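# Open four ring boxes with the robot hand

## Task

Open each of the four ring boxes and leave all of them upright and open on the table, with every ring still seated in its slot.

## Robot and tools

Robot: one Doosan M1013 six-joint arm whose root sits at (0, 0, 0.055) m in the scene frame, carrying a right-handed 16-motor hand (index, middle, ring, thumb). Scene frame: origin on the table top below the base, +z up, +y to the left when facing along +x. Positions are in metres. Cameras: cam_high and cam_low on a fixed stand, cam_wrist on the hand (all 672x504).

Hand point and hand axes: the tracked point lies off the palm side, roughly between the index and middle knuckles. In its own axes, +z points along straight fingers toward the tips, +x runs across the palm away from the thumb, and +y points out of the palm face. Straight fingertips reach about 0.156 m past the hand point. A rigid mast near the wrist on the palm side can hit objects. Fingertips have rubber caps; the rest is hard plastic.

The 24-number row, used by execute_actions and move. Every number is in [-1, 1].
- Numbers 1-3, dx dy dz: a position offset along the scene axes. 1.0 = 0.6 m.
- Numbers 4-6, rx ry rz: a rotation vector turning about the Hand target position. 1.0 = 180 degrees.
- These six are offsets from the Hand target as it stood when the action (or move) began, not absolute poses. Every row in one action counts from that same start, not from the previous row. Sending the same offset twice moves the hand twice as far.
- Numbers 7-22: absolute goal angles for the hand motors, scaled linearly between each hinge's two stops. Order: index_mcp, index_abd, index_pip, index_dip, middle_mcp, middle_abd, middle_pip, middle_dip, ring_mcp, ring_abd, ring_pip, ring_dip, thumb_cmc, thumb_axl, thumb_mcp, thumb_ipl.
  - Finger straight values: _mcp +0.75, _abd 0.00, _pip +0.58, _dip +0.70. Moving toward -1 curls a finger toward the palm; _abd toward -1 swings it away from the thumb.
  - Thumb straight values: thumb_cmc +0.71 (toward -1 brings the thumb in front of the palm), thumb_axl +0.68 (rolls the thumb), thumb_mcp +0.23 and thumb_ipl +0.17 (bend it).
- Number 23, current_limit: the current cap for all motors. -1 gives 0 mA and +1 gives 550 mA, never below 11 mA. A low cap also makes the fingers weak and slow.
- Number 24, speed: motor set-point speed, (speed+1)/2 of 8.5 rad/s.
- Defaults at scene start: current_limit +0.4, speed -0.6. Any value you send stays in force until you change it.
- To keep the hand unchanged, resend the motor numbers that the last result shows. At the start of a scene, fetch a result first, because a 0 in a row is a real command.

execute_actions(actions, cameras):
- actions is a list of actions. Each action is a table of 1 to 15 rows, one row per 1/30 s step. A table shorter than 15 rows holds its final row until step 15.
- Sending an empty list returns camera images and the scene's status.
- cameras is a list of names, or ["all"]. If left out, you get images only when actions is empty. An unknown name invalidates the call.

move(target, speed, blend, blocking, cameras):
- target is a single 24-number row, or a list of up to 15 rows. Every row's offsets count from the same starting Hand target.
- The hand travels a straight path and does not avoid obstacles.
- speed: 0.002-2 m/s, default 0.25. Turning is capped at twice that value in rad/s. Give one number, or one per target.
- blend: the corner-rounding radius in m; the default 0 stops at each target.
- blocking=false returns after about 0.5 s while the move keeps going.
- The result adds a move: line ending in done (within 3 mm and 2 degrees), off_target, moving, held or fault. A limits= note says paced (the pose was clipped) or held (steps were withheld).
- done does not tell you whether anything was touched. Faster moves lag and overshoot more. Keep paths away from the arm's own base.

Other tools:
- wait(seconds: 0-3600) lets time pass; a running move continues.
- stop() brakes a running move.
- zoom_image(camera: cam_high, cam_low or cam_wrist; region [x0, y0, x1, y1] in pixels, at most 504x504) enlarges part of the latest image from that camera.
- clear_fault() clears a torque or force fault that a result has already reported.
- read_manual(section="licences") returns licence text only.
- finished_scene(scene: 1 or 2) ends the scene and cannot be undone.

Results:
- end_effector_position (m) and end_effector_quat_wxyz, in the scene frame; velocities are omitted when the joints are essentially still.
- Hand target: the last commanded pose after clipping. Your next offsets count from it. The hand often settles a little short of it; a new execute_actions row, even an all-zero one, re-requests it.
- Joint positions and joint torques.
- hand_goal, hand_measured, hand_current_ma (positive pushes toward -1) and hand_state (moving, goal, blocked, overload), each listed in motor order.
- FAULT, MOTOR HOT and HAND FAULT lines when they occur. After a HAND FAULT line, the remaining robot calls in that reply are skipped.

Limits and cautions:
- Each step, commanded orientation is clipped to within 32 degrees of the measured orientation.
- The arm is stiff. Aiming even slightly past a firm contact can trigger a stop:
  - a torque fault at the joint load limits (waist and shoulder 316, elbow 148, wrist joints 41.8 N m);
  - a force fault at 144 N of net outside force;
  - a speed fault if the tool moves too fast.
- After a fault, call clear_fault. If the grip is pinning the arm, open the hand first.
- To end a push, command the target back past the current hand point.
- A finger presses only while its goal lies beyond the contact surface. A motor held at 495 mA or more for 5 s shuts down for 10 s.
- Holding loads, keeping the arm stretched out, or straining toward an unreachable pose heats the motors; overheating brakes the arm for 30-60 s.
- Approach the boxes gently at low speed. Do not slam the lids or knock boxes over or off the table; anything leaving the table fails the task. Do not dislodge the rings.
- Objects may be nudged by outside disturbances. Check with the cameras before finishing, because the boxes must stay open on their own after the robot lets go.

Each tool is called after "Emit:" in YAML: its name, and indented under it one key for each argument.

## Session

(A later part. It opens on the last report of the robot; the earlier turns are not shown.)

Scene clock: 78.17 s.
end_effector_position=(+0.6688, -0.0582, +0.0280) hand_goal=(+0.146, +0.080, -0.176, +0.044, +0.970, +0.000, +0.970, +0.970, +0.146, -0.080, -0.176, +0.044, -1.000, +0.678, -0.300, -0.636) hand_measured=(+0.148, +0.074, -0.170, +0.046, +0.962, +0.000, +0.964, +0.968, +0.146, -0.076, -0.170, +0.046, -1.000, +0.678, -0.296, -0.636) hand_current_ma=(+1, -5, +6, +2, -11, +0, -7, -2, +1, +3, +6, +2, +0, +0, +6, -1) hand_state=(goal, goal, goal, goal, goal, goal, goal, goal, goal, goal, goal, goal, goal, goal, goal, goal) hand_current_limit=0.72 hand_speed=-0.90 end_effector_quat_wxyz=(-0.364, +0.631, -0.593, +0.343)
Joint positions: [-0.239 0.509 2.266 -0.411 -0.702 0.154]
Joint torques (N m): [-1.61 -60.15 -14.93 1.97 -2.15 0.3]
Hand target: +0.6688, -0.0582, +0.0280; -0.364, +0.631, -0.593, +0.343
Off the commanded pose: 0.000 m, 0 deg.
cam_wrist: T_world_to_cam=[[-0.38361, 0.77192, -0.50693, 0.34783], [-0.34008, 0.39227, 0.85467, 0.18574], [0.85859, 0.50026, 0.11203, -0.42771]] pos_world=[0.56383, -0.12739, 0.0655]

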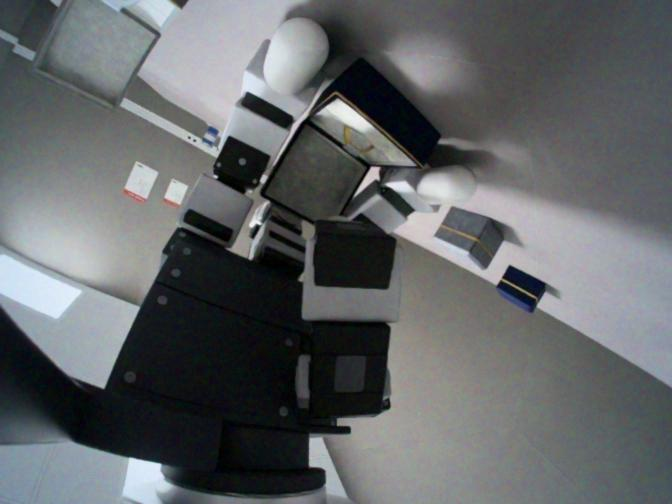

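Emit:
move:
  target:
    - [0,0,0.1533,0,0,0,0.145,0.08,-0.1752,0.0435,0.97,0,0.97,0.97,0.145,-0.08,-0.1752,0.0435,-1,0.678,-0.3,-0.6368,0.6,-0.8]
    - [0.017,0.2382,0.1533,0,0,-0.025,0.1918,0.1,-0.1752,0.0435,0.97,0,0.97,0.97,0.1918,-0.1,-0.1752,0.0435,-0.87,0.678,0.055,-0.24,0.6,-0.6]
  speed: [0.06, 0.25]
  blend: [0.015, 0]
  cameras: ["cam_wrist","cam_high"]

Emit:
zoom_image:
  camera: "cam_wrist"
  region: [346, 0, 486, 105]

Emit:
zoom_image:
  camera: "cam_high"
  region: [240, 180, 450, 390]

Scene clock: 82.40 s.
end_effector_position=(+0.6790, +0.0847, +0.1200) hand_goal=(+0.192, +0.100, -0.176, +0.044, +0.970, +0.000, +0.970, +0.970, +0.192, -0.100, -0.176, +0.044, -0.870, +0.678, +0.056, -0.240) hand_measured=(+0.186, +0.096, -0.170, +0.046, +0.962, +0.000, +0.964, +0.968, +0.186, -0.096, -0.170, +0.046, -0.870, +0.678, +0.054, -0.242) hand_current_ma=(-8, -3, +5, +2, -11, +0, -7, -2, -6, +3, +5, +2, +0, +0, -2, -1) hand_state=(goal, goal, goal, goal, goal, goal, goal, goal, goal, goal, goal, goal, goal, goal, goal, goal) hand_current_limit=0.60 hand_speed=-0.60 end_effector_quat_wxyz=(-0.351, +0.607, -0.618, +0.357)
Joint positions: [0.074 0.346 2.235 0.165 -0.49 -0.113]
Joint torques (N m): [-1.93 -54.74 -24.68 2.58 -2.26 0.33]
Hand target: +0.6790, +0.0847, +0.1200; -0.351, +0.607, -0.618, +0.357
Off the commanded pose: 0.000 m, 0 deg.
move: done
cam_wrist: T_world_to_cam=[[-0.32189, 0.79962, -0.50695, 0.24387], [-0.30828, 0.41775, 0.85467, 0.0308], [0.89518, 0.43139, 0.11203, -0.53733]] pos_world=[0.569, 0.02392, 0.1575]
Images, in order (width x height): cam_high 672x504, cam_wrist 672x504.

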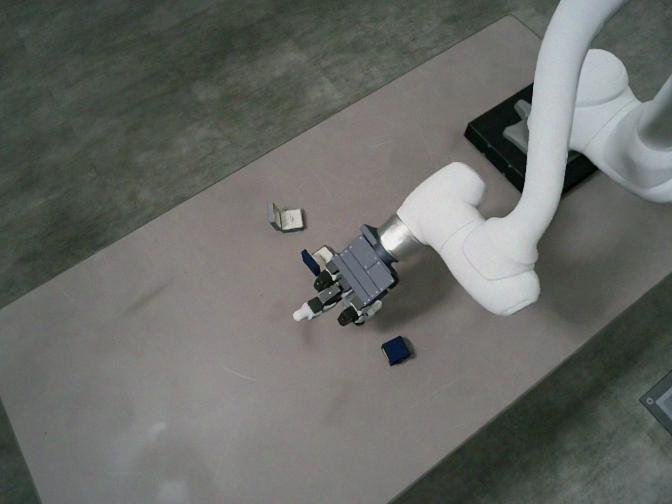

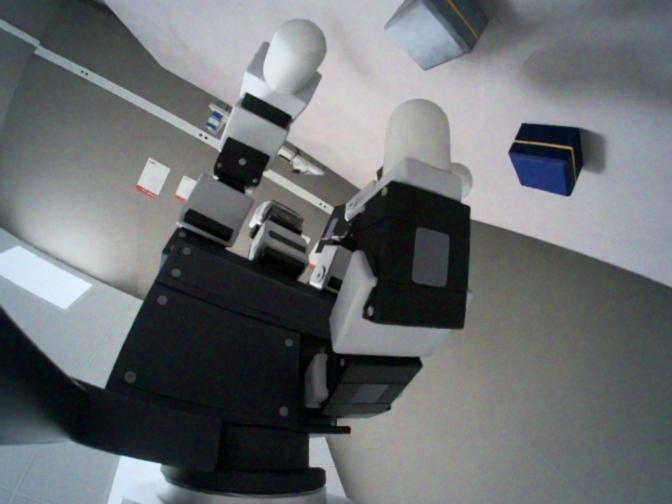

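Scaled by 3.600 from the camera's image (finer frame: 960x720).

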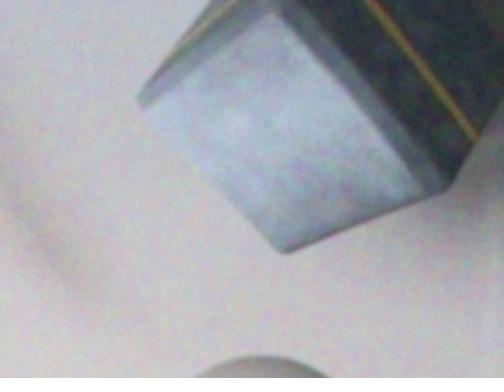

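Scaled by 2.400.

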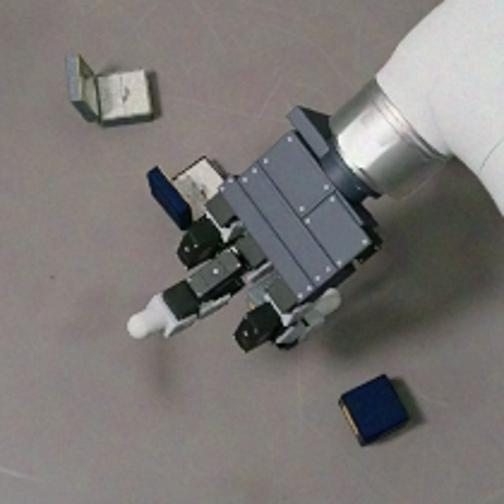

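Emit:
zoom_image:
  camera: "cam_wrist"
  region: [420, 0, 520, 75]

Scaled by 5.040 from the camera's image (finer frame: 960x720).

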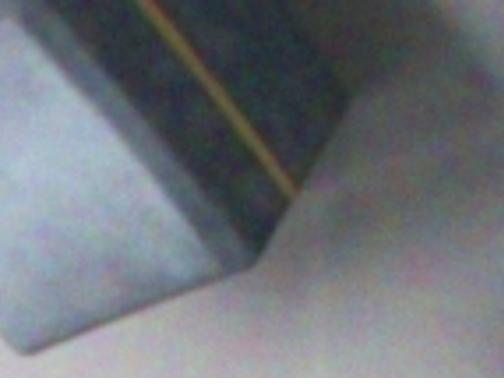

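Emit:
move:
  target: [0.0025,0.0019,-0.1533,0,0,-0.0111,0.1918,0.1,-0.1752,0.0435,0.97,0,0.97,0.97,0.1918,-0.1,-0.1752,0.0435,-0.87,0.678,0.055,-0.24,0.6,-0.6]
  speed: 0.1
  cameras: []

Emit:
execute_actions:
  actions:
    - [[0,0,0,0,0,0,0.1918,-0.1,-0.1752,0.0435,0.97,0,0.97,0.97,0.1918,0.1,-0.1752,0.0435,-0.87,0.678,0.0,-0.24,0.75,-0.9]]
    - [[0,0,0,0,0,0,0.1918,-0.5,-0.1752,0.0435,0.97,0,0.97,0.97,0.1918,0.5,-0.1752,0.0435,-0.88,0.678,-0.06,-0.24,0.75,-0.9]]
    - [[0,0,0,0,0,0,0.178,-0.52,-0.1314,0.0435,0.97,0,0.97,0.97,0.178,0.52,-0.1314,0.0435,-0.88,0.678,-0.1,-0.24,0.75,-0.9]]
  cameras: ["cam_wrist"]

Emit:
zoom_image:
  camera: "cam_wrist"
  region: [250, 30, 502, 219]

Scene clock: 94.10 s.
end_effector_position=(+0.6805, +0.0858, +0.0280) hand_goal=(+0.192, +0.100, -0.176, +0.044, +0.970, +0.000, +0.970, +0.970, +0.192, -0.100, -0.176, +0.044, -0.870, +0.678, +0.056, -0.240) hand_measured=(+0.186, +0.096, -0.170, +0.046, +0.962, +0.000, +0.964, +0.968, +0.186, -0.096, -0.170, +0.046, -0.870, +0.678, +0.054, -0.242) hand_current_ma=(-8, -3, +5, +2, -11, +0, -7, -2, -6, +3, +5, +2, +0, +0, -2, -1) hand_state=(goal, goal, goal, goal, goal, goal, goal, goal, goal, goal, goal, goal, goal, goal, goal, goal) hand_current_limit=0.60 hand_speed=-0.60 end_effector_quat_wxyz=(-0.344, +0.596, -0.628, +0.363)
Joint positions: [0.086 0.517 2.254 0.188 -0.681 -0.09]
Joint torques (N m): [-1.78 -63.29 -18.32 1.88 -2.17 0.39]
Hand target: +0.6805, +0.0858, +0.0280; -0.344, +0.596, -0.628, +0.363
Off the commanded pose: 0.000 m, 0 deg.
move: done

Scene clock: 95.80 s.
end_effector_position=(+0.6806, +0.0858, +0.0280) hand_goal=(+0.178, -0.520, -0.132, +0.044, +0.970, +0.000, +0.970, +0.970, +0.178, +0.520, -0.132, +0.044, -0.880, +0.678, -0.100, -0.240) hand_measured=(+0.180, -0.184, -0.158, +0.046, +0.962, +0.000, +0.964, +0.968, +0.176, +0.202, -0.156, +0.046, -0.874, +0.678, -0.098, -0.242) hand_current_ma=(+1, +481, -46, +2, -11, +0, -7, -2, -1, -481, -42, +1, +7, +0, +3, -1) hand_state=(goal, blocked, blocked, goal, goal, goal, goal, goal, goal, blocked, blocked, goal, goal, goal, goal, goal) hand_current_limit=0.75 hand_speed=-0.90 end_effector_quat_wxyz=(-0.344, +0.596, -0.628, +0.363)
Joint positions: [0.086 0.517 2.254 0.188 -0.681 -0.09]
Joint torques (N m): [-1.49 -61.53 -17.15 1.84 -1.78 0.39]
Hand target: +0.6805, +0.0858, +0.0280; -0.344, +0.596, -0.628, +0.363
Off the commanded pose: 0.000 m, 0 deg.
cam_wrist: T_world_to_cam=[[-0.2938, 0.81037, -0.50694, 0.17674], [-0.29351, 0.42824, 0.85467, 0.09844], [0.90969, 0.3999, 0.11203, -0.53596]] pos_world=[0.56838, 0.02895, 0.0655]

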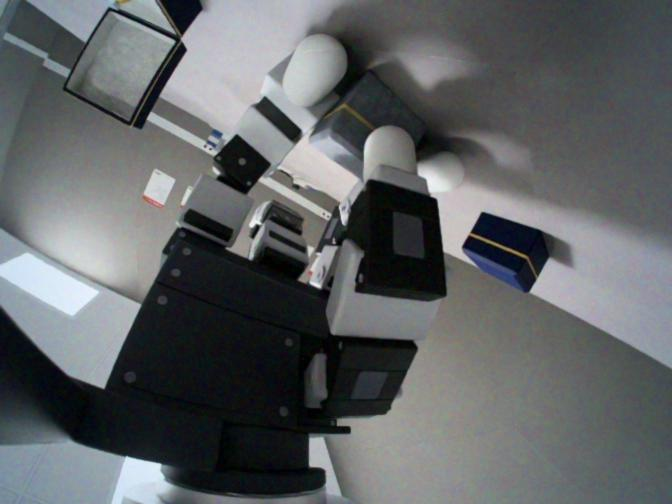

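Scaled by 2.000 from the camera's image (finer frame: 960x720).

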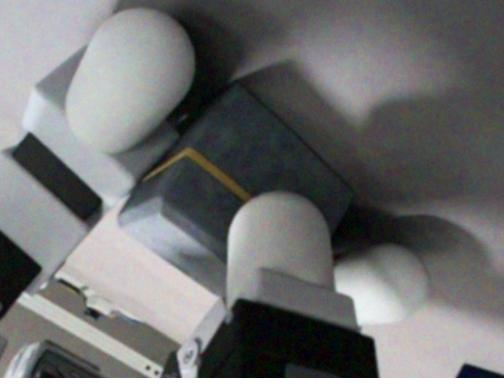

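Emit:
execute_actions:
  actions:
    - [[0,0,0,0,0,0,0.178,-0.52,-0.1314,0.0435,0.97,0,0.97,0.97,0.178,0.52,-0.1314,0.0435,-0.885,0.678,-0.18,-0.22,0.75,-0.9]]
    - [[0,0,0,0,0,0,0.17,-0.52,-0.1314,0.0435,0.97,0,0.97,0.97,0.17,0.52,-0.1314,0.0435,-0.9026,0.678,-0.2288,-0.2121,0.75,-0.9]]
    - [[0,0,0,0,0,0,0.17,-0.52,-0.1314,0.0435,0.97,0,0.97,0.97,0.17,0.52,-0.1314,0.0435,-0.919,0.678,-0.2002,-0.2982,0.75,-0.9]]
    - [[0,0,0,0,0,0,0.17,-0.52,-0.1314,0.0435,0.97,0,0.97,0.97,0.17,0.52,-0.1314,0.0435,-0.9371,0.678,-0.1856,-0.3618,0.75,-0.9]]
  cameras: ["cam_wrist"]

Emit:
zoom_image:
  camera: "cam_wrist"
  region: [250, 30, 502, 219]

Scene clock: 98.73 s.
end_effector_position=(+0.6805, +0.0858, +0.0280) hand_goal=(+0.170, -0.520, -0.132, +0.044, +0.970, +0.000, +0.970, +0.970, +0.170, +0.520, -0.132, +0.044, -0.938, +0.678, -0.186, -0.362) hand_measured=(+0.190, -0.184, -0.140, +0.046, +0.962, +0.000, +0.964, +0.968, +0.188, +0.202, -0.138, +0.046, -0.934, +0.680, -0.150, -0.332) hand_current_ma=(+37, +481, -9, +2, -11, +0, -7, -2, +31, -481, -5, +1, +5, +1, +105, +89) hand_state=(blocked, blocked, goal, goal, goal, goal, goal, goal, goal, blocked, goal, goal, goal, goal, blocked, blocked) hand_current_limit=0.75 hand_speed=-0.90 end_effector_quat_wxyz=(-0.344, +0.596, -0.628, +0.363)
Joint positions: [0.086 0.517 2.254 0.188 -0.681 -0.09]
Joint torques (N m): [-1.41 -62.17 -16.62 1.9 -1.62 0.34]
Hand target: +0.6805, +0.0858, +0.0280; -0.344, +0.596, -0.628, +0.363
Off the commanded pose: 0.000 m, 0 deg.
cam_wrist: T_world_to_cam=[[-0.2938, 0.81037, -0.50694, 0.17674], [-0.29351, 0.42824, 0.85467, 0.09844], [0.90969, 0.3999, 0.11203, -0.53596]] pos_world=[0.56838, 0.02895, 0.0655]

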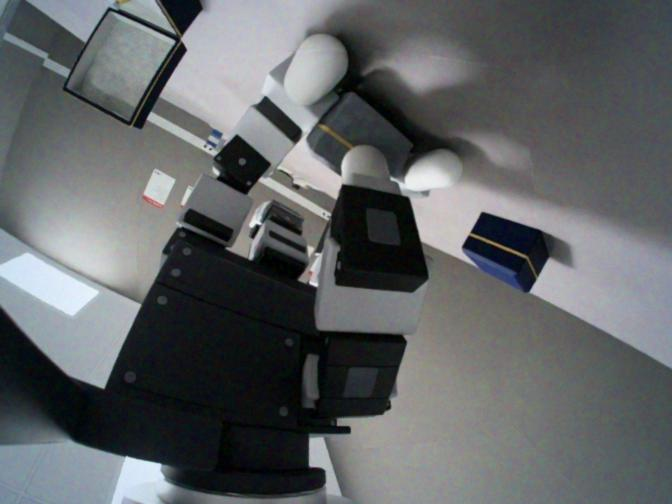

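Scaled by 2.000 from the camera's image (finer frame: 960x720).

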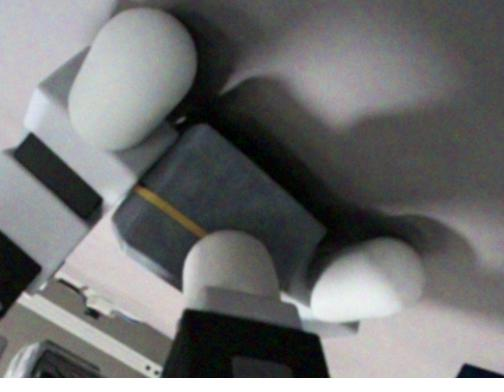

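Emit:
execute_actions:
  actions:
    - [[0,0,0,0,0,0,0.178,-0.52,-0.1314,0.0435,0.97,0,0.97,0.97,0.178,0.52,-0.1314,0.0435,-0.9,0.678,-0.19,-0.26,0.75,-0.9]]
    - [[0,0,0,0,0,0,0.178,-0.52,-0.1314,0.0435,0.97,0,0.97,0.97,0.178,0.52,-0.1314,0.0435,-0.87,0.678,-0.08,-0.24,0.75,-0.9]]
    - [[0,0,0,0,0,0,0.178,-0.2,-0.1314,0.0435,0.97,0,0.97,0.97,0.178,0.22,-0.1314,0.0435,-0.87,0.678,0.055,-0.24,0.6,-0.9]]
    - [[0,0,0,0,0,0,0.1918,0.1,-0.1752,0.0435,0.97,0,0.97,0.97,0.1918,-0.1,-0.1752,0.0435,-0.87,0.678,0.055,-0.24,0.6,-0.9]]
  cameras: ["cam_wrist"]

Emit:
zoom_image:
  camera: "cam_wrist"
  region: [250, 30, 502, 219]

Scene clock: 114.17 s.
end_effector_position=(+0.6805, +0.0858, +0.0280) hand_goal=(+0.192, +0.100, -0.176, +0.044, +0.970, +0.000, +0.970, +0.970, +0.192, -0.100, -0.176, +0.044, -0.870, +0.678, +0.056, -0.240) hand_measured=(+0.188, +0.096, -0.170, +0.046, +0.962, +0.000, +0.964, +0.968, +0.186, -0.096, -0.170, +0.046, -0.870, +0.676, +0.054, -0.242) hand_current_ma=(-4, -3, +5, +2, -11, +0, -7, -2, -6, +3, +5, +1, +0, -1, -3, -1) hand_state=(goal, goal, goal, goal, goal, goal, goal, goal, goal, goal, goal, goal, goal, goal, goal, goal) hand_current_limit=0.60 hand_speed=-0.90 end_effector_quat_wxyz=(-0.344, +0.596, -0.628, +0.363)
Joint positions: [0.086 0.517 2.254 0.188 -0.681 -0.09]
Joint torques (N m): [-1.88 -63.23 -17.82 1.94 -2.28 0.4]
Hand target: +0.6805, +0.0858, +0.0280; -0.344, +0.596, -0.628, +0.363
Off the commanded pose: 0.000 m, 0 deg.
cam_wrist: T_world_to_cam=[[-0.2938, 0.81037, -0.50694, 0.17674], [-0.29351, 0.42824, 0.85467, 0.09844], [0.90969, 0.3999, 0.11203, -0.53596]] pos_world=[0.56838, 0.02895, 0.0655]

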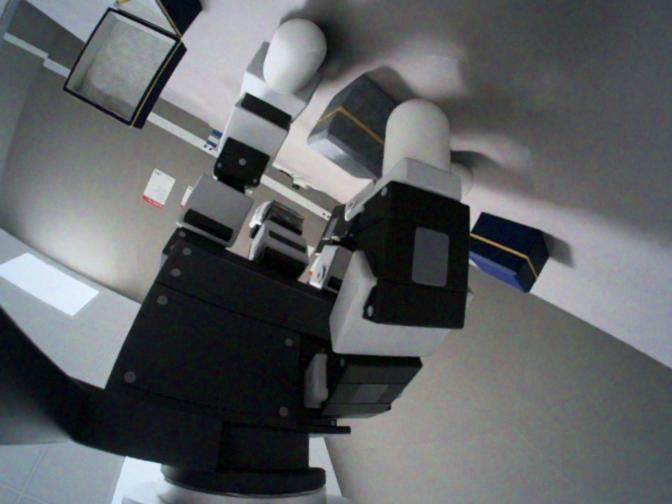

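Scaled by 2.000 from the camera's image (finer frame: 960x720).

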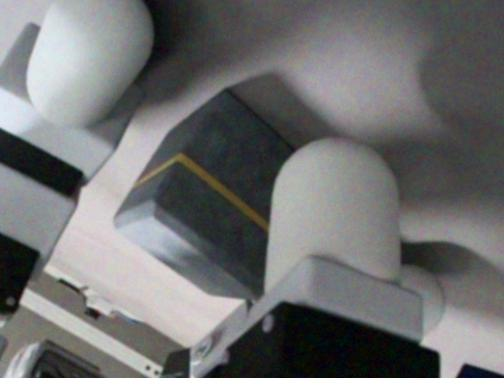

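Emit:
move:
  target:
    - [0,0,0.1533,0,0,0,0.1918,0.1,-0.1752,0.0435,0.97,0,0.97,0.97,0.1918,-0.1,-0.1752,0.0435,-0.87,0.678,0.055,-0.24,0.6,-0.6]
    - [-0.008,0,0.1533,0,0,0,-0.274,0.1,0.7956,-0.6087,0.97,0,0.97,0.97,-0.274,-0.1,0.7956,-0.6087,-0.87,0.678,0.055,-0.24,0.6,-0.6]
  speed: [0.15, 0.1]
  cameras: ["cam_wrist","cam_low"]

Emit:
zoom_image:
  camera: "cam_wrist"
  region: [250, 0, 502, 189]

Emit:
zoom_image:
  camera: "cam_low"
  region: [350, 200, 520, 370]

Scene clock: 117.33 s.
end_effector_position=(+0.6757, +0.0858, +0.1200) hand_goal=(-0.274, +0.100, +0.796, -0.608, +0.970, +0.000, +0.970, +0.970, -0.274, -0.100, +0.796, -0.608, -0.870, +0.678, +0.056, -0.240) hand_measured=(-0.270, +0.096, +0.794, -0.604, +0.962, +0.000, +0.964, +0.968, -0.270, -0.096, +0.794, -0.606, -0.870, +0.676, +0.054, -0.242) hand_current_ma=(+5, -3, -1, +2, -12, +0, -7, -2, +5, +3, -1, +2, +0, -1, -2, -1) hand_state=(goal, goal, goal, goal, goal, goal, goal, goal, goal, goal, goal, goal, goal, goal, goal, goal) hand_current_limit=0.60 hand_speed=-0.60 end_effector_quat_wxyz=(-0.344, +0.596, -0.628, +0.363)
Joint positions: [0.089 0.343 2.241 0.254 -0.498 -0.166]
Joint torques (N m): [-1.55 -54.79 -25.03 2.49 -2.15 0.36]
Hand target: +0.6757, +0.0858, +0.1200; -0.344, +0.596, -0.628, +0.363
Off the commanded pose: 0.000 m, 0 deg.
move: done
cam_wrist: T_world_to_cam=[[-0.29373, 0.8104, -0.50693, 0.22192], [-0.29347, 0.42826, 0.85468, 0.01838], [0.90973, 0.39981, 0.11203, -0.54192]] pos_world=[0.56358, 0.02895, 0.1575]
Images, in order (width x height): cam_low 672x504, cam_wrist 672x504.

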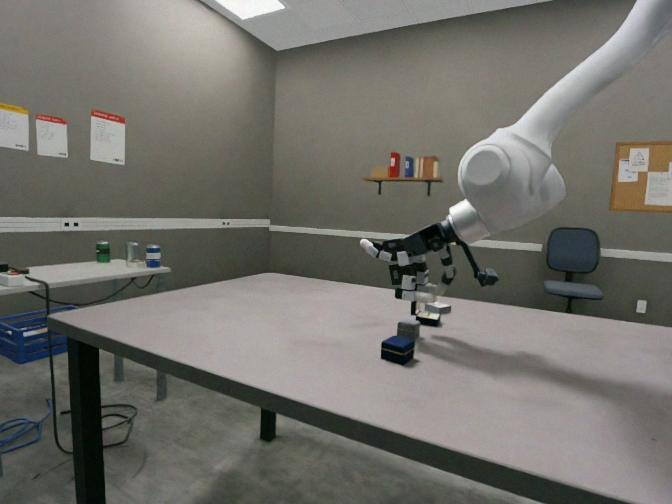

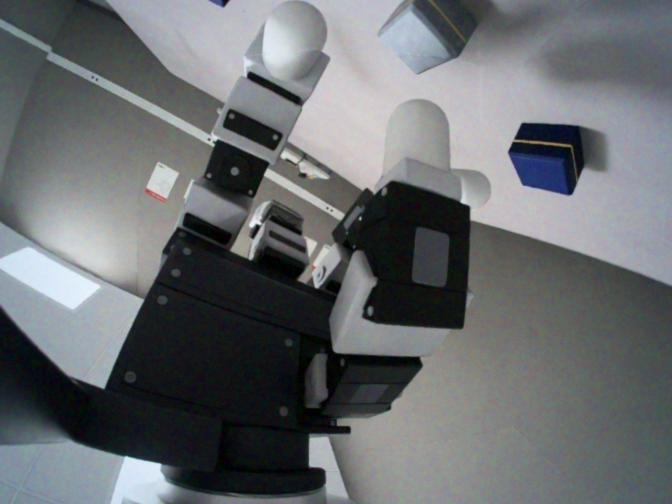

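Scaled by 2.000 from the camera's image (finer frame: 960x720).

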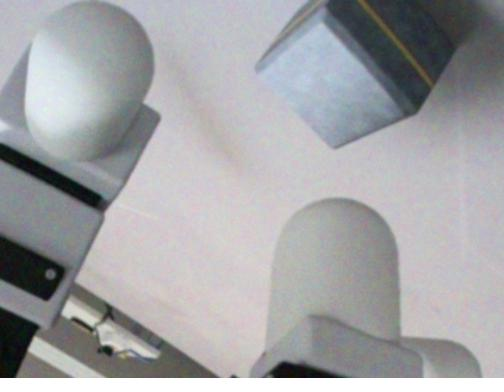

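Scaled by 2.965.

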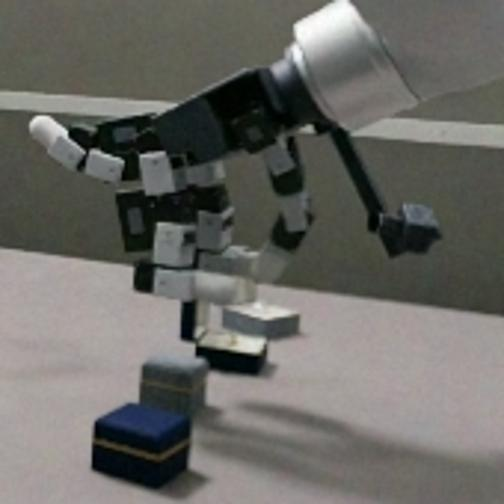

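Emit:
zoom_image:
  camera: "cam_wrist"
  region: [370, 0, 496, 95]

Scaled by 4.000 from the camera's image (finer frame: 960x720).

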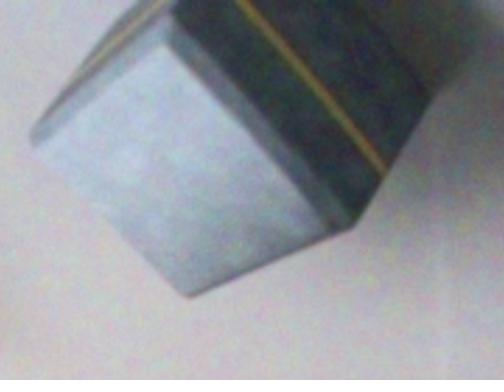

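Emit:
move:
  target:
    - [0.01003,0.0019,-0.08,0,0,-0.0094,-0.274,0.1,0.7956,-0.6087,0.97,0,0.97,0.97,-0.274,-0.1,0.7956,-0.6087,-0.87,0.678,0.055,-0.24,0.6,-0.6]
    - [0.01003,0.0019,-0.155,0,0,-0.0094,-0.274,0.1,0.7956,-0.6087,0.97,0,0.97,0.97,-0.274,-0.1,0.7956,-0.6087,-0.87,0.678,0.055,-0.24,0.6,-0.6]
  speed: [0.1, 0.08]
  blend: [0.01, 0]
  cameras: ["cam_wrist","cam_low"]

Emit:
zoom_image:
  camera: "cam_wrist"
  region: [250, 0, 502, 189]

Emit:
zoom_image:
  camera: "cam_low"
  region: [350, 240, 480, 370]

Scene clock: 124.80 s.
end_effector_position=(+0.6817, +0.0870, +0.0270) hand_goal=(-0.274, +0.100, +0.796, -0.608, +0.970, +0.000, +0.970, +0.970, -0.274, -0.100, +0.796, -0.608, -0.870, +0.678, +0.056, -0.240) hand_measured=(-0.270, +0.096, +0.794, -0.604, +0.962, +0.000, +0.964, +0.968, -0.270, -0.096, +0.794, -0.606, -0.870, +0.676, +0.054, -0.242) hand_current_ma=(+5, -3, -1, +2, -12, +0, -7, -2, +4, +3, -1, +2, +0, -1, -2, -1) hand_state=(goal, goal, goal, goal, goal, goal, goal, goal, goal, goal, goal, goal, goal, goal, goal, goal) hand_current_limit=0.60 hand_speed=-0.60 end_effector_quat_wxyz=(-0.339, +0.587, -0.637, +0.368)
Joint positions: [0.099 0.521 2.25 0.245 -0.685 -0.114]
Joint torques (N m): [-1.87 -63.39 -18.26 1.79 -2.18 0.38]
Hand target: +0.6818, +0.0870, +0.0270; -0.339, +0.587, -0.637, +0.368
Off the commanded pose: 0.000 m, 0 deg.
move: done
cam_wrist: T_world_to_cam=[[-0.26979, 0.81868, -0.50694, 0.15858], [-0.28065, 0.43674, 0.85469, 0.08968], [0.92111, 0.37286, 0.11193, -0.54283]] pos_world=[0.56795, 0.03341, 0.0645]
Images, in order (width x height): cam_low 672x504, cam_wrist 672x504.

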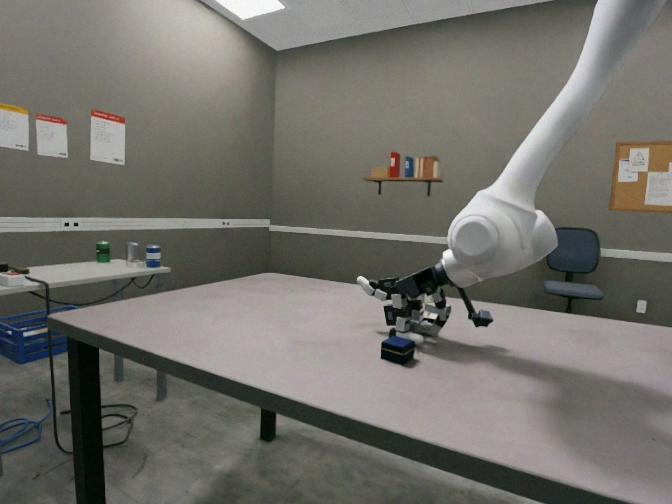

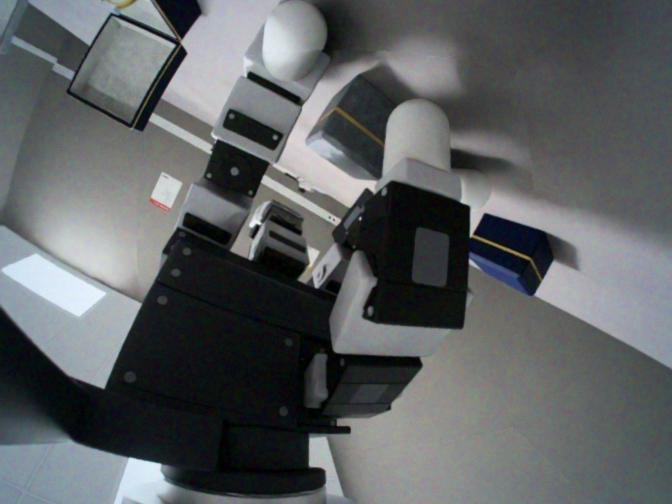

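Scaled by 2.000 from the camera's image (finer frame: 960x720).

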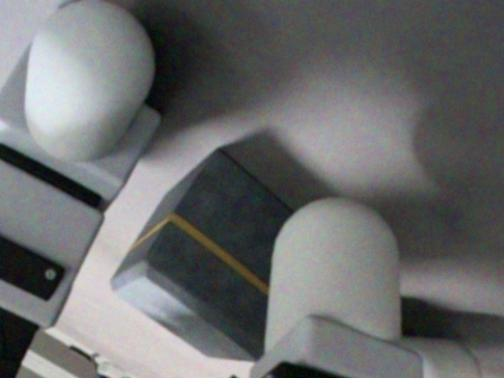

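Scaled by 3.877.

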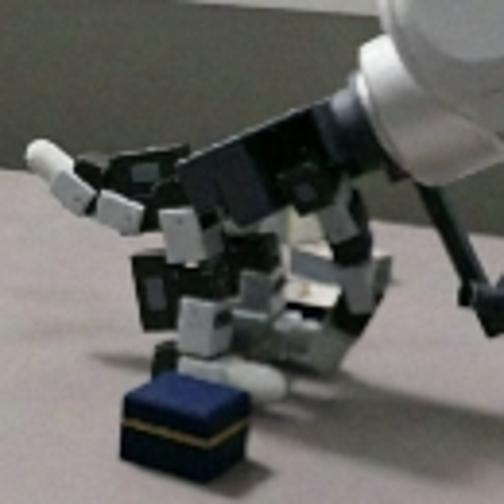

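Emit:
execute_actions:
  actions:
    - [[0,0,0,0,0,0,-0.274,-0.08,0.7956,-0.6087,0.97,0,0.97,0.97,-0.274,0.08,0.7956,-0.6087,-0.87,0.678,0.055,-0.24,0.75,-0.9]]
    - [[0,0,0,0,0,0,-0.274,-0.5,0.7956,-0.6087,0.97,0,0.97,0.97,-0.274,0.5,0.7956,-0.6087,-0.8793,0.678,-0.06,-0.257,0.75,-0.9]]
    - [[0,0,0,0,0,0,-0.274,-0.5,0.7956,-0.6087,0.97,0,0.97,0.97,-0.274,0.5,0.7956,-0.6087,-0.8793,0.678,-0.1519,-0.257,0.75,-0.9]]
  cameras: ["cam_wrist"]

Emit:
zoom_image:
  camera: "cam_wrist"
  region: [250, 0, 502, 189]

Scene clock: 127.10 s.
end_effector_position=(+0.6818, +0.0870, +0.0270) hand_goal=(-0.274, -0.500, +0.796, -0.608, +0.970, +0.000, +0.970, +0.970, -0.274, +0.500, +0.796, -0.608, -0.880, +0.678, -0.152, -0.256) hand_measured=(-0.270, -0.136, +0.794, -0.606, +0.962, +0.000, +0.964, +0.968, -0.270, +0.152, +0.794, -0.606, -0.874, +0.676, -0.148, -0.254) hand_current_ma=(+5, +481, -1, +1, -12, +0, -7, -2, +3, -481, -1, +1, +7, -1, +5, +3) hand_state=(goal, blocked, goal, goal, goal, goal, goal, goal, goal, blocked, goal, goal, goal, goal, goal, goal) hand_current_limit=0.75 hand_speed=-0.90 end_effector_quat_wxyz=(-0.339, +0.587, -0.637, +0.368)
Joint positions: [0.099 0.521 2.25 0.245 -0.685 -0.114]
Joint torques (N m): [-1.72 -64.03 -18.21 1.75 -2.22 0.31]
Hand target: +0.6818, +0.0870, +0.0270; -0.339, +0.587, -0.637, +0.368
Off the commanded pose: 0.000 m, 0 deg.
cam_wrist: T_world_to_cam=[[-0.26975, 0.81869, -0.50693, 0.15855], [-0.28073, 0.43671, 0.85468, 0.08972], [0.9211, 0.37286, 0.11203, -0.54283]] pos_world=[0.56795, 0.03341, 0.0645]

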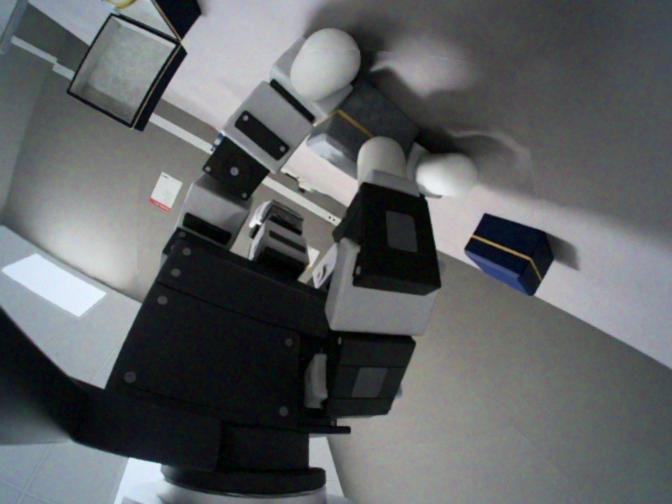

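Scaled by 2.000 from the camera's image (finer frame: 960x720).

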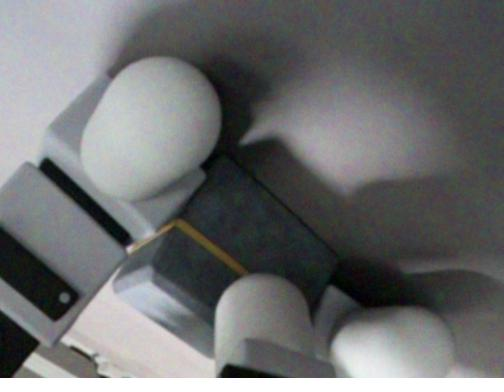

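Emit:
execute_actions:
  actions:
    - [[0,0,0,0,0,0,-0.274,-0.5,0.7956,-0.6087,0.97,0,0.97,0.97,-0.274,0.5,0.7956,-0.6087,-0.8871,0.678,-0.2249,-0.1733,0.75,-0.9]]
    - [[0,0,0,0,0,0,-0.274,-0.5,0.7956,-0.6087,0.97,0,0.97,0.97,-0.274,0.5,0.7956,-0.6087,-0.9136,0.678,-0.2775,-0.1658,0.75,-0.9]]
    - [[0,0,0,0,0,0,-0.274,-0.5,0.7956,-0.6087,0.97,0,0.97,0.97,-0.274,0.5,0.7956,-0.6087,-0.9329,0.678,-0.254,-0.2489,0.75,-0.9]]
    - [[0,0,0,0,0,0,-0.274,-0.5,0.7956,-0.6087,0.97,0,0.97,0.97,-0.274,0.5,0.7956,-0.6087,-0.9527,0.678,-0.2401,-0.3126,0.75,-0.9]]
  cameras: ["cam_wrist"]

Emit:
zoom_image:
  camera: "cam_wrist"
  region: [250, 0, 502, 189]

Scene clock: 130.37 s.
end_effector_position=(+0.6818, +0.0870, +0.0270) hand_goal=(-0.274, -0.500, +0.796, -0.608, +0.970, +0.000, +0.970, +0.970, -0.274, +0.500, +0.796, -0.608, -0.952, +0.678, -0.240, -0.312) hand_measured=(-0.258, -0.136, +0.802, -0.608, +0.962, +0.000, +0.964, +0.968, -0.260, +0.158, +0.802, -0.608, -0.938, +0.688, -0.204, -0.278) hand_current_ma=(+27, +481, +5, +0, -12, +0, -7, -2, +21, -481, +5, +0, +21, +18, +106, +100) hand_state=(goal, blocked, goal, goal, goal, goal, goal, goal, goal, blocked, goal, goal, goal, goal, blocked, blocked) hand_current_limit=0.75 hand_speed=-0.90 end_effector_quat_wxyz=(-0.339, +0.587, -0.637, +0.368)
Joint positions: [0.099 0.521 2.25 0.245 -0.685 -0.114]
Joint torques (N m): [-1.62 -62.6 -18.09 1.78 -2.01 0.35]
Hand target: +0.6818, +0.0870, +0.0270; -0.339, +0.587, -0.637, +0.368
Off the commanded pose: 0.000 m, 0 deg.
cam_wrist: T_world_to_cam=[[-0.26975, 0.81869, -0.50693, 0.15855], [-0.28073, 0.43671, 0.85468, 0.08972], [0.9211, 0.37286, 0.11203, -0.54283]] pos_world=[0.56795, 0.03341, 0.0645]

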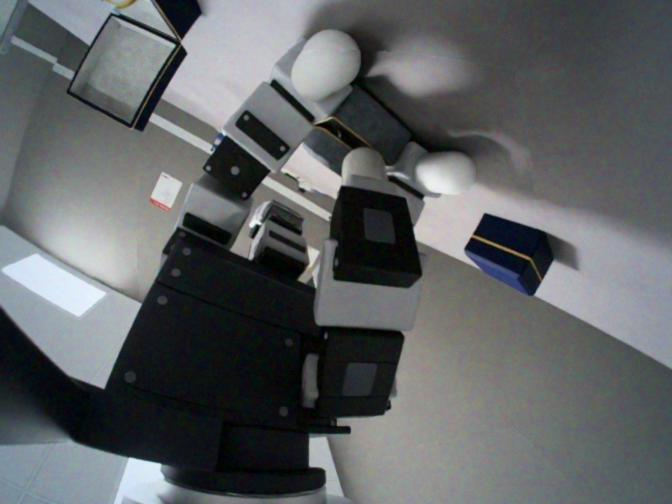

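Scaled by 2.000 from the camera's image (finer frame: 960x720).

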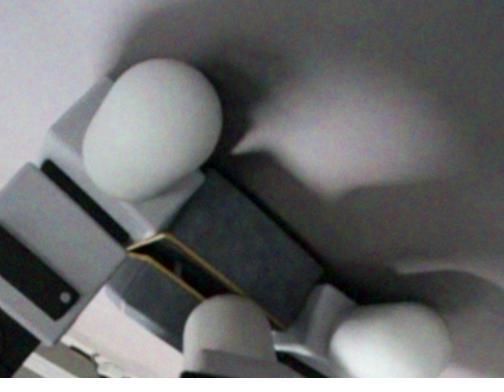

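Emit:
execute_actions:
  actions:
    - [[0,0,0,0,0,0,-0.274,-0.5,0.7956,-0.6087,0.97,0,0.97,0.97,-0.274,0.5,0.7956,-0.6087,-0.9743,0.678,-0.2304,-0.3683,0.75,-0.9]]
    - [[0,0,0,0,0,0,-0.274,-0.5,0.7956,-0.6087,0.97,0,0.97,0.97,-0.274,0.5,0.7956,-0.6087,-0.9986,0.678,-0.2348,-0.4028,0.75,-0.9]]
    - [[0,0,0,0,0,0,-0.274,-0.5,0.7956,-0.6087,0.97,0,0.97,0.97,-0.274,0.5,0.7956,-0.6087,-1,0.678,-0.2444,-0.4419,0.75,-0.9]]
    - [[0,0,0,0,0,0,-0.274,-0.5,0.7956,-0.6087,0.97,0,0.97,0.97,-0.274,0.5,0.7956,-0.6087,-1,0.678,-0.268,-0.461,0.75,-0.9]]
    - [[0,0,0,0,0,0,-0.274,-0.5,0.7956,-0.6087,0.97,0,0.97,0.97,-0.274,0.5,0.7956,-0.6087,-1,0.678,-0.2936,-0.4768,0.75,-0.9]]
  cameras: ["cam_wrist"]

Emit:
zoom_image:
  camera: "cam_wrist"
  region: [250, 0, 502, 189]

Scene clock: 134.00 s.
end_effector_position=(+0.6818, +0.0870, +0.0270) hand_goal=(-0.274, -0.500, +0.796, -0.608, +0.970, +0.000, +0.970, +0.970, -0.274, +0.500, +0.796, -0.608, -1.000, +0.678, -0.294, -0.476) hand_measured=(-0.256, -0.136, +0.802, -0.608, +0.962, +0.000, +0.964, +0.968, -0.260, +0.160, +0.802, -0.608, -1.000, +0.670, -0.272, -0.468) hand_current_ma=(+31, +481, +7, +0, -12, +0, -7, -2, +23, -481, +6, +0, +0, -14, +52, +14) hand_state=(goal, blocked, goal, goal, goal, goal, goal, goal, goal, blocked, goal, goal, goal, goal, blocked, goal) hand_current_limit=0.75 hand_speed=-0.90 end_effector_quat_wxyz=(-0.339, +0.587, -0.637, +0.368)
Joint positions: [0.099 0.521 2.25 0.245 -0.685 -0.114]
Joint torques (N m): [-1.17 -63.2 -17.55 1.79 -1.93 0.4]
Hand target: +0.6818, +0.0870, +0.0270; -0.339, +0.587, -0.637, +0.368
Off the commanded pose: 0.000 m, 0 deg.
cam_wrist: T_world_to_cam=[[-0.26975, 0.81869, -0.50693, 0.15855], [-0.28073, 0.43671, 0.85468, 0.08972], [0.9211, 0.37286, 0.11203, -0.54283]] pos_world=[0.56795, 0.03341, 0.0645]

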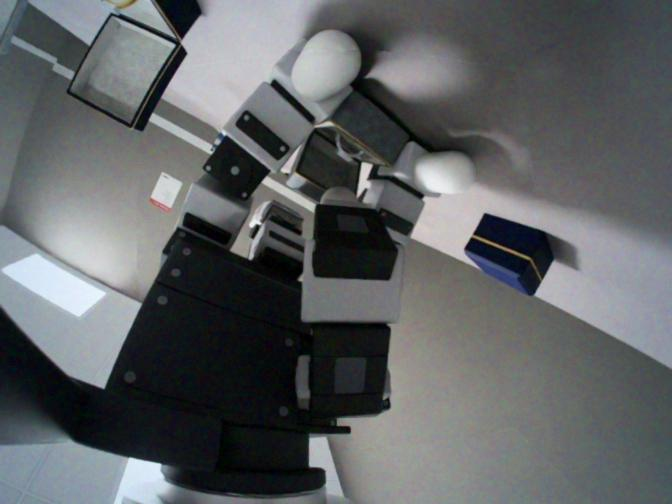

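Scaled by 2.000 from the camera's image (finer frame: 960x720).

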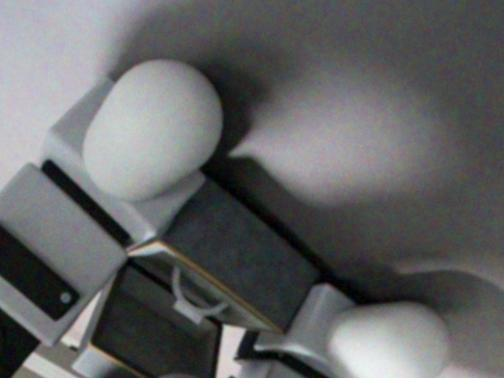

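Emit:
execute_actions:
  actions:
    - [[0,0,0,0,0,0,-0.274,-0.5,0.7956,-0.6087,0.97,0,0.97,0.97,-0.274,0.5,0.7956,-0.6087,-1,0.678,-0.337,-0.463,0.75,-0.9]]
    - [[0,0,0,0,0,0,-0.274,-0.5,0.7956,-0.6087,0.97,0,0.97,0.97,-0.274,0.5,0.7956,-0.6087,-1,0.678,-0.3809,-0.4476,0.75,-0.9]]
    - [[0,0,0,0,0,0,-0.274,-0.5,0.7956,-0.6087,0.97,0,0.97,0.97,-0.274,0.5,0.7956,-0.6087,-1,0.678,-0.442,-0.397,0.75,-0.9]]
    - [[0,0,0,0,0,0,-0.274,-0.5,0.7956,-0.6087,0.97,0,0.97,0.97,-0.274,0.5,0.7956,-0.6087,-1,0.678,-0.5039,-0.3445,0.75,-0.9]]
  cameras: ["cam_wrist"]

Emit:
zoom_image:
  camera: "cam_wrist"
  region: [250, 0, 502, 189]

Scene clock: 137.00 s.
end_effector_position=(+0.6818, +0.0870, +0.0270) hand_goal=(-0.274, -0.500, +0.796, -0.608, +0.970, +0.000, +0.970, +0.970, -0.274, +0.500, +0.796, -0.608, -1.000, +0.678, -0.504, -0.344) hand_measured=(-0.266, -0.136, +0.802, -0.608, +0.962, +0.000, +0.964, +0.968, -0.268, +0.160, +0.800, -0.608, -1.000, +0.678, -0.498, -0.344) hand_current_ma=(+11, +481, +5, +0, -12, +0, -7, -2, +7, -481, +4, +0, +0, +0, +9, -1) hand_state=(goal, blocked, goal, goal, goal, goal, goal, goal, goal, blocked, goal, goal, goal, goal, goal, goal) hand_current_limit=0.75 hand_speed=-0.90 end_effector_quat_wxyz=(-0.339, +0.587, -0.637, +0.368)
Joint positions: [0.099 0.521 2.25 0.245 -0.685 -0.114]
Joint torques (N m): [-1.64 -64.17 -18.24 1.74 -2.22 0.35]
Hand target: +0.6818, +0.0870, +0.0270; -0.339, +0.587, -0.637, +0.368
Off the commanded pose: 0.000 m, 0 deg.
cam_wrist: T_world_to_cam=[[-0.26975, 0.81869, -0.50693, 0.15855], [-0.28073, 0.43671, 0.85468, 0.08972], [0.9211, 0.37286, 0.11203, -0.54283]] pos_world=[0.56795, 0.03341, 0.0645]

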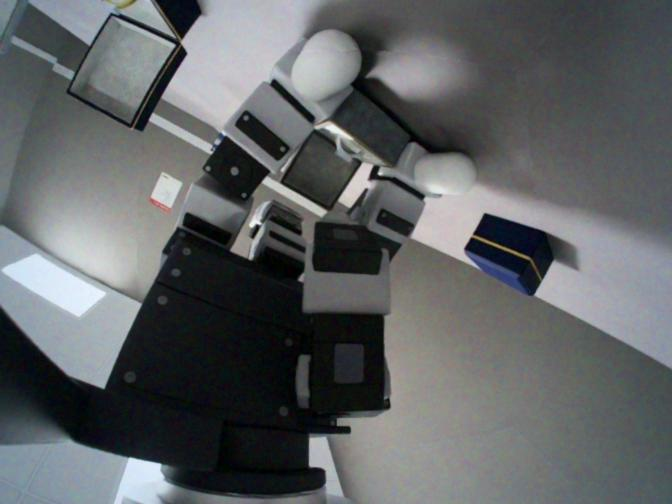

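Scaled by 2.000 from the camera's image (finer frame: 960x720).

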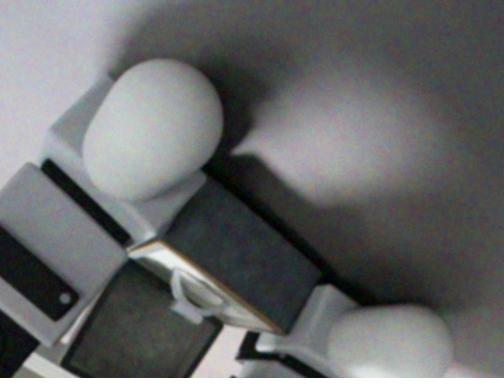

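Emit:
execute_actions:
  actions:
    - [[0,0,0,0,0,0,-0.274,-0.15,0.7956,-0.6087,0.97,0,0.97,0.97,-0.274,0.17,0.7956,-0.6087,-1,0.678,-0.5039,-0.3445,0.75,-0.92]]
    - [[0,0,0,0,0,0,-0.274,0.05,0.7956,-0.6087,0.97,0,0.97,0.97,-0.274,-0.05,0.7956,-0.6087,-1,0.678,-0.5039,-0.3445,0.75,-0.9]]
  cameras: ["cam_wrist"]

Emit:
zoom_image:
  camera: "cam_wrist"
  region: [250, 0, 502, 189]

Scene clock: 138.93 s.
end_effector_position=(+0.6818, +0.0870, +0.0270) hand_goal=(-0.274, +0.050, +0.796, -0.608, +0.970, +0.000, +0.970, +0.970, -0.274, -0.050, +0.796, -0.608, -1.000, +0.678, -0.504, -0.344) hand_measured=(-0.268, +0.046, +0.800, -0.608, +0.962, +0.000, +0.964, +0.968, -0.270, -0.046, +0.800, -0.608, -1.000, +0.678, -0.498, -0.344) hand_current_ma=(+6, -3, +2, +0, -12, +0, -7, -2, +5, +2, +2, +0, +0, +0, +9, -1) hand_state=(goal, goal, goal, goal, goal, goal, goal, goal, goal, goal, goal, goal, goal, goal, goal, goal) hand_current_limit=0.75 hand_speed=-0.90 end_effector_quat_wxyz=(-0.339, +0.587, -0.637, +0.368)
Joint positions: [0.099 0.521 2.25 0.245 -0.685 -0.114]
Joint torques (N m): [-1.89 -63.87 -18.32 1.76 -2.17 0.27]
Hand target: +0.6818, +0.0870, +0.0270; -0.339, +0.587, -0.637, +0.368
Off the commanded pose: 0.000 m, 0 deg.
cam_wrist: T_world_to_cam=[[-0.26975, 0.81869, -0.50693, 0.15855], [-0.28073, 0.43671, 0.85468, 0.08972], [0.9211, 0.37286, 0.11203, -0.54283]] pos_world=[0.56795, 0.03341, 0.0645]

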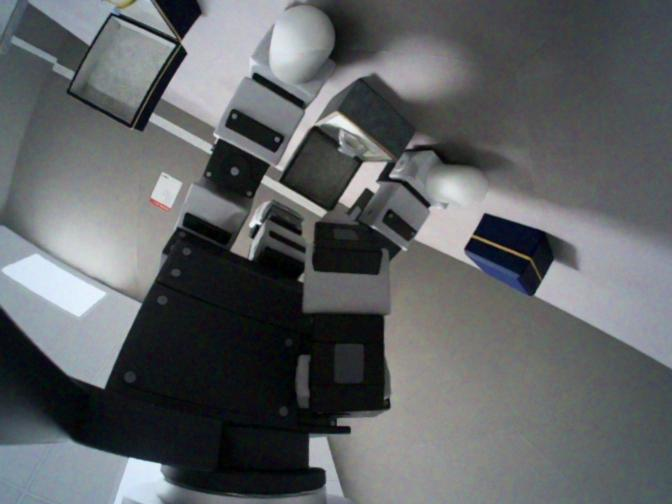

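Scaled by 2.000 from the camera's image (finer frame: 960x720).

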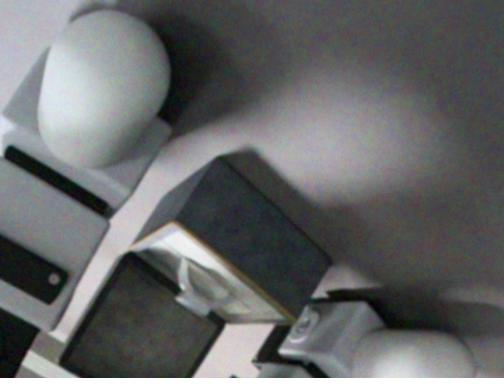

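Emit:
move:
  target:
    - [0,0,0.155,0,0,0,-0.274,0.05,0.7956,-0.6087,0.97,0,0.97,0.97,-0.274,-0.05,0.7956,-0.6087,-1,0.678,-0.42,-0.3445,0.6,-0.8]
    - [-0.0357,0.2397,0.155,0,0,-0.0239,-0.274,0.1,0.7956,-0.6087,0.97,0,0.97,0.97,-0.274,-0.1,0.7956,-0.6087,-0.87,0.678,0.055,-0.24,0.6,-0.6]
  speed: [0.06, 0.25]
  blend: [0.015, 0]
  cameras: ["cam_wrist","cam_high"]

Emit:
zoom_image:
  camera: "cam_wrist"
  region: [370, 0, 510, 105]

Emit:
zoom_image:
  camera: "cam_high"
  region: [240, 180, 450, 390]

Scene clock: 144.23 s.
end_effector_position=(+0.6603, +0.2308, +0.1200) hand_goal=(-0.274, +0.100, +0.796, -0.608, +0.970, +0.000, +0.970, +0.970, -0.274, -0.100, +0.796, -0.608, -0.870, +0.678, +0.056, -0.240) hand_measured=(-0.270, +0.096, +0.798, -0.608, +0.962, +0.000, +0.964, +0.968, -0.270, -0.096, +0.798, -0.608, -0.870, +0.678, +0.054, -0.240) hand_current_ma=(+4, -3, +2, +0, -12, +0, -7, -2, +3, +2, +2, +0, +0, +0, -2, -1) hand_state=(goal, goal, goal, goal, goal, goal, goal, goal, goal, goal, goal, goal, goal, goal, goal, goal) hand_current_limit=0.60 hand_speed=-0.60 end_effector_quat_wxyz=(+0.325, -0.562, +0.658, -0.380)
Joint positions: [0.402 0.383 2.177 0.931 -0.607 -0.546]
Joint torques (N m): [-1.99 -60.29 -27.88 1.34 -1.94 0.4]
Hand target: +0.6603, +0.2308, +0.1200; +0.325, -0.562, +0.658, -0.380
Off the commanded pose: 0.000 m, 0 deg.
move: done
cam_wrist: T_world_to_cam=[[-0.20759, 0.83661, -0.50694, 0.03697], [-0.24719, 0.45655, 0.85467, -0.08531], [0.94647, 0.30273, 0.11203, -0.58775]] pos_world=[0.54287, 0.18595, 0.1575]
Images, in order (width x height): cam_high 672x504, cam_wrist 672x504.

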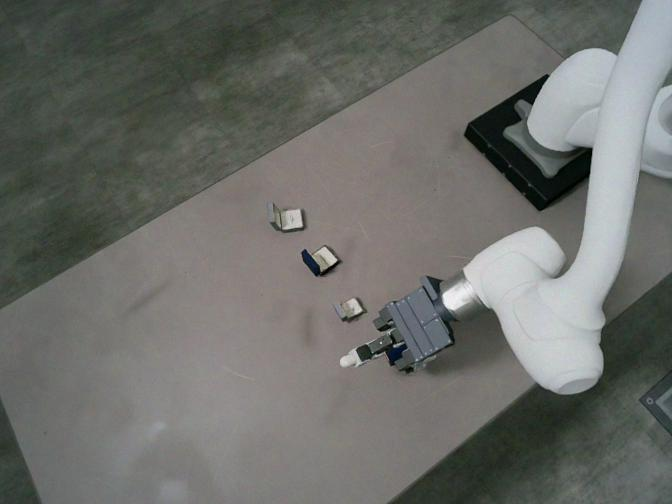

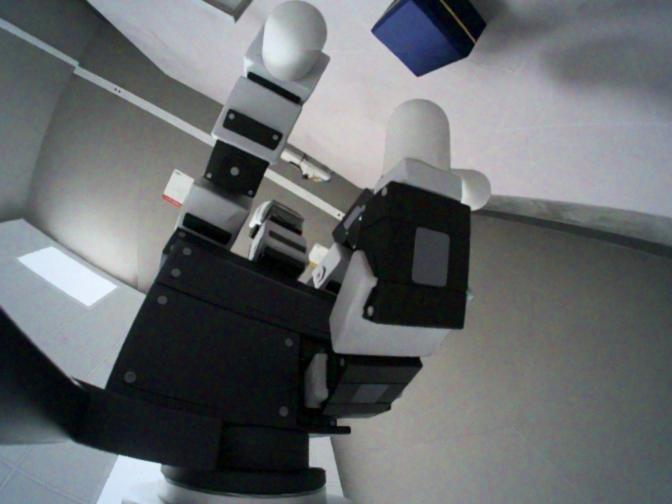

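Scaled by 3.600 from the camera's image (finer frame: 960x720).

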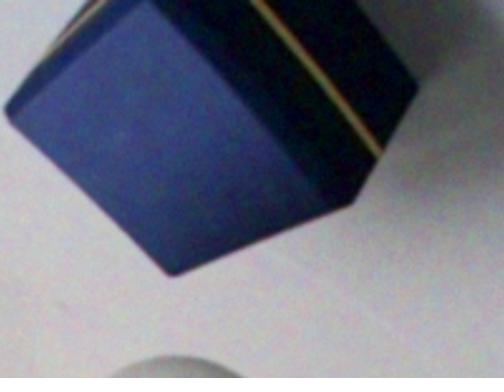

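Scaled by 2.400.

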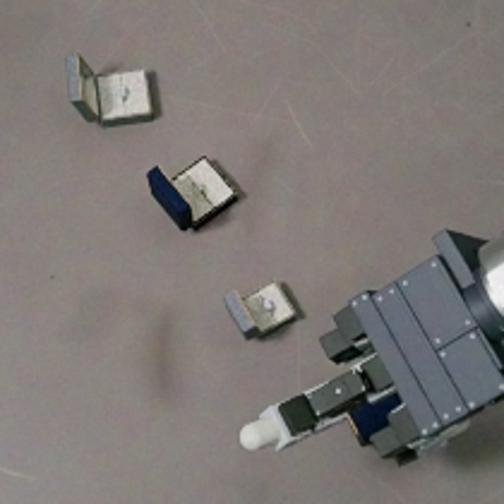

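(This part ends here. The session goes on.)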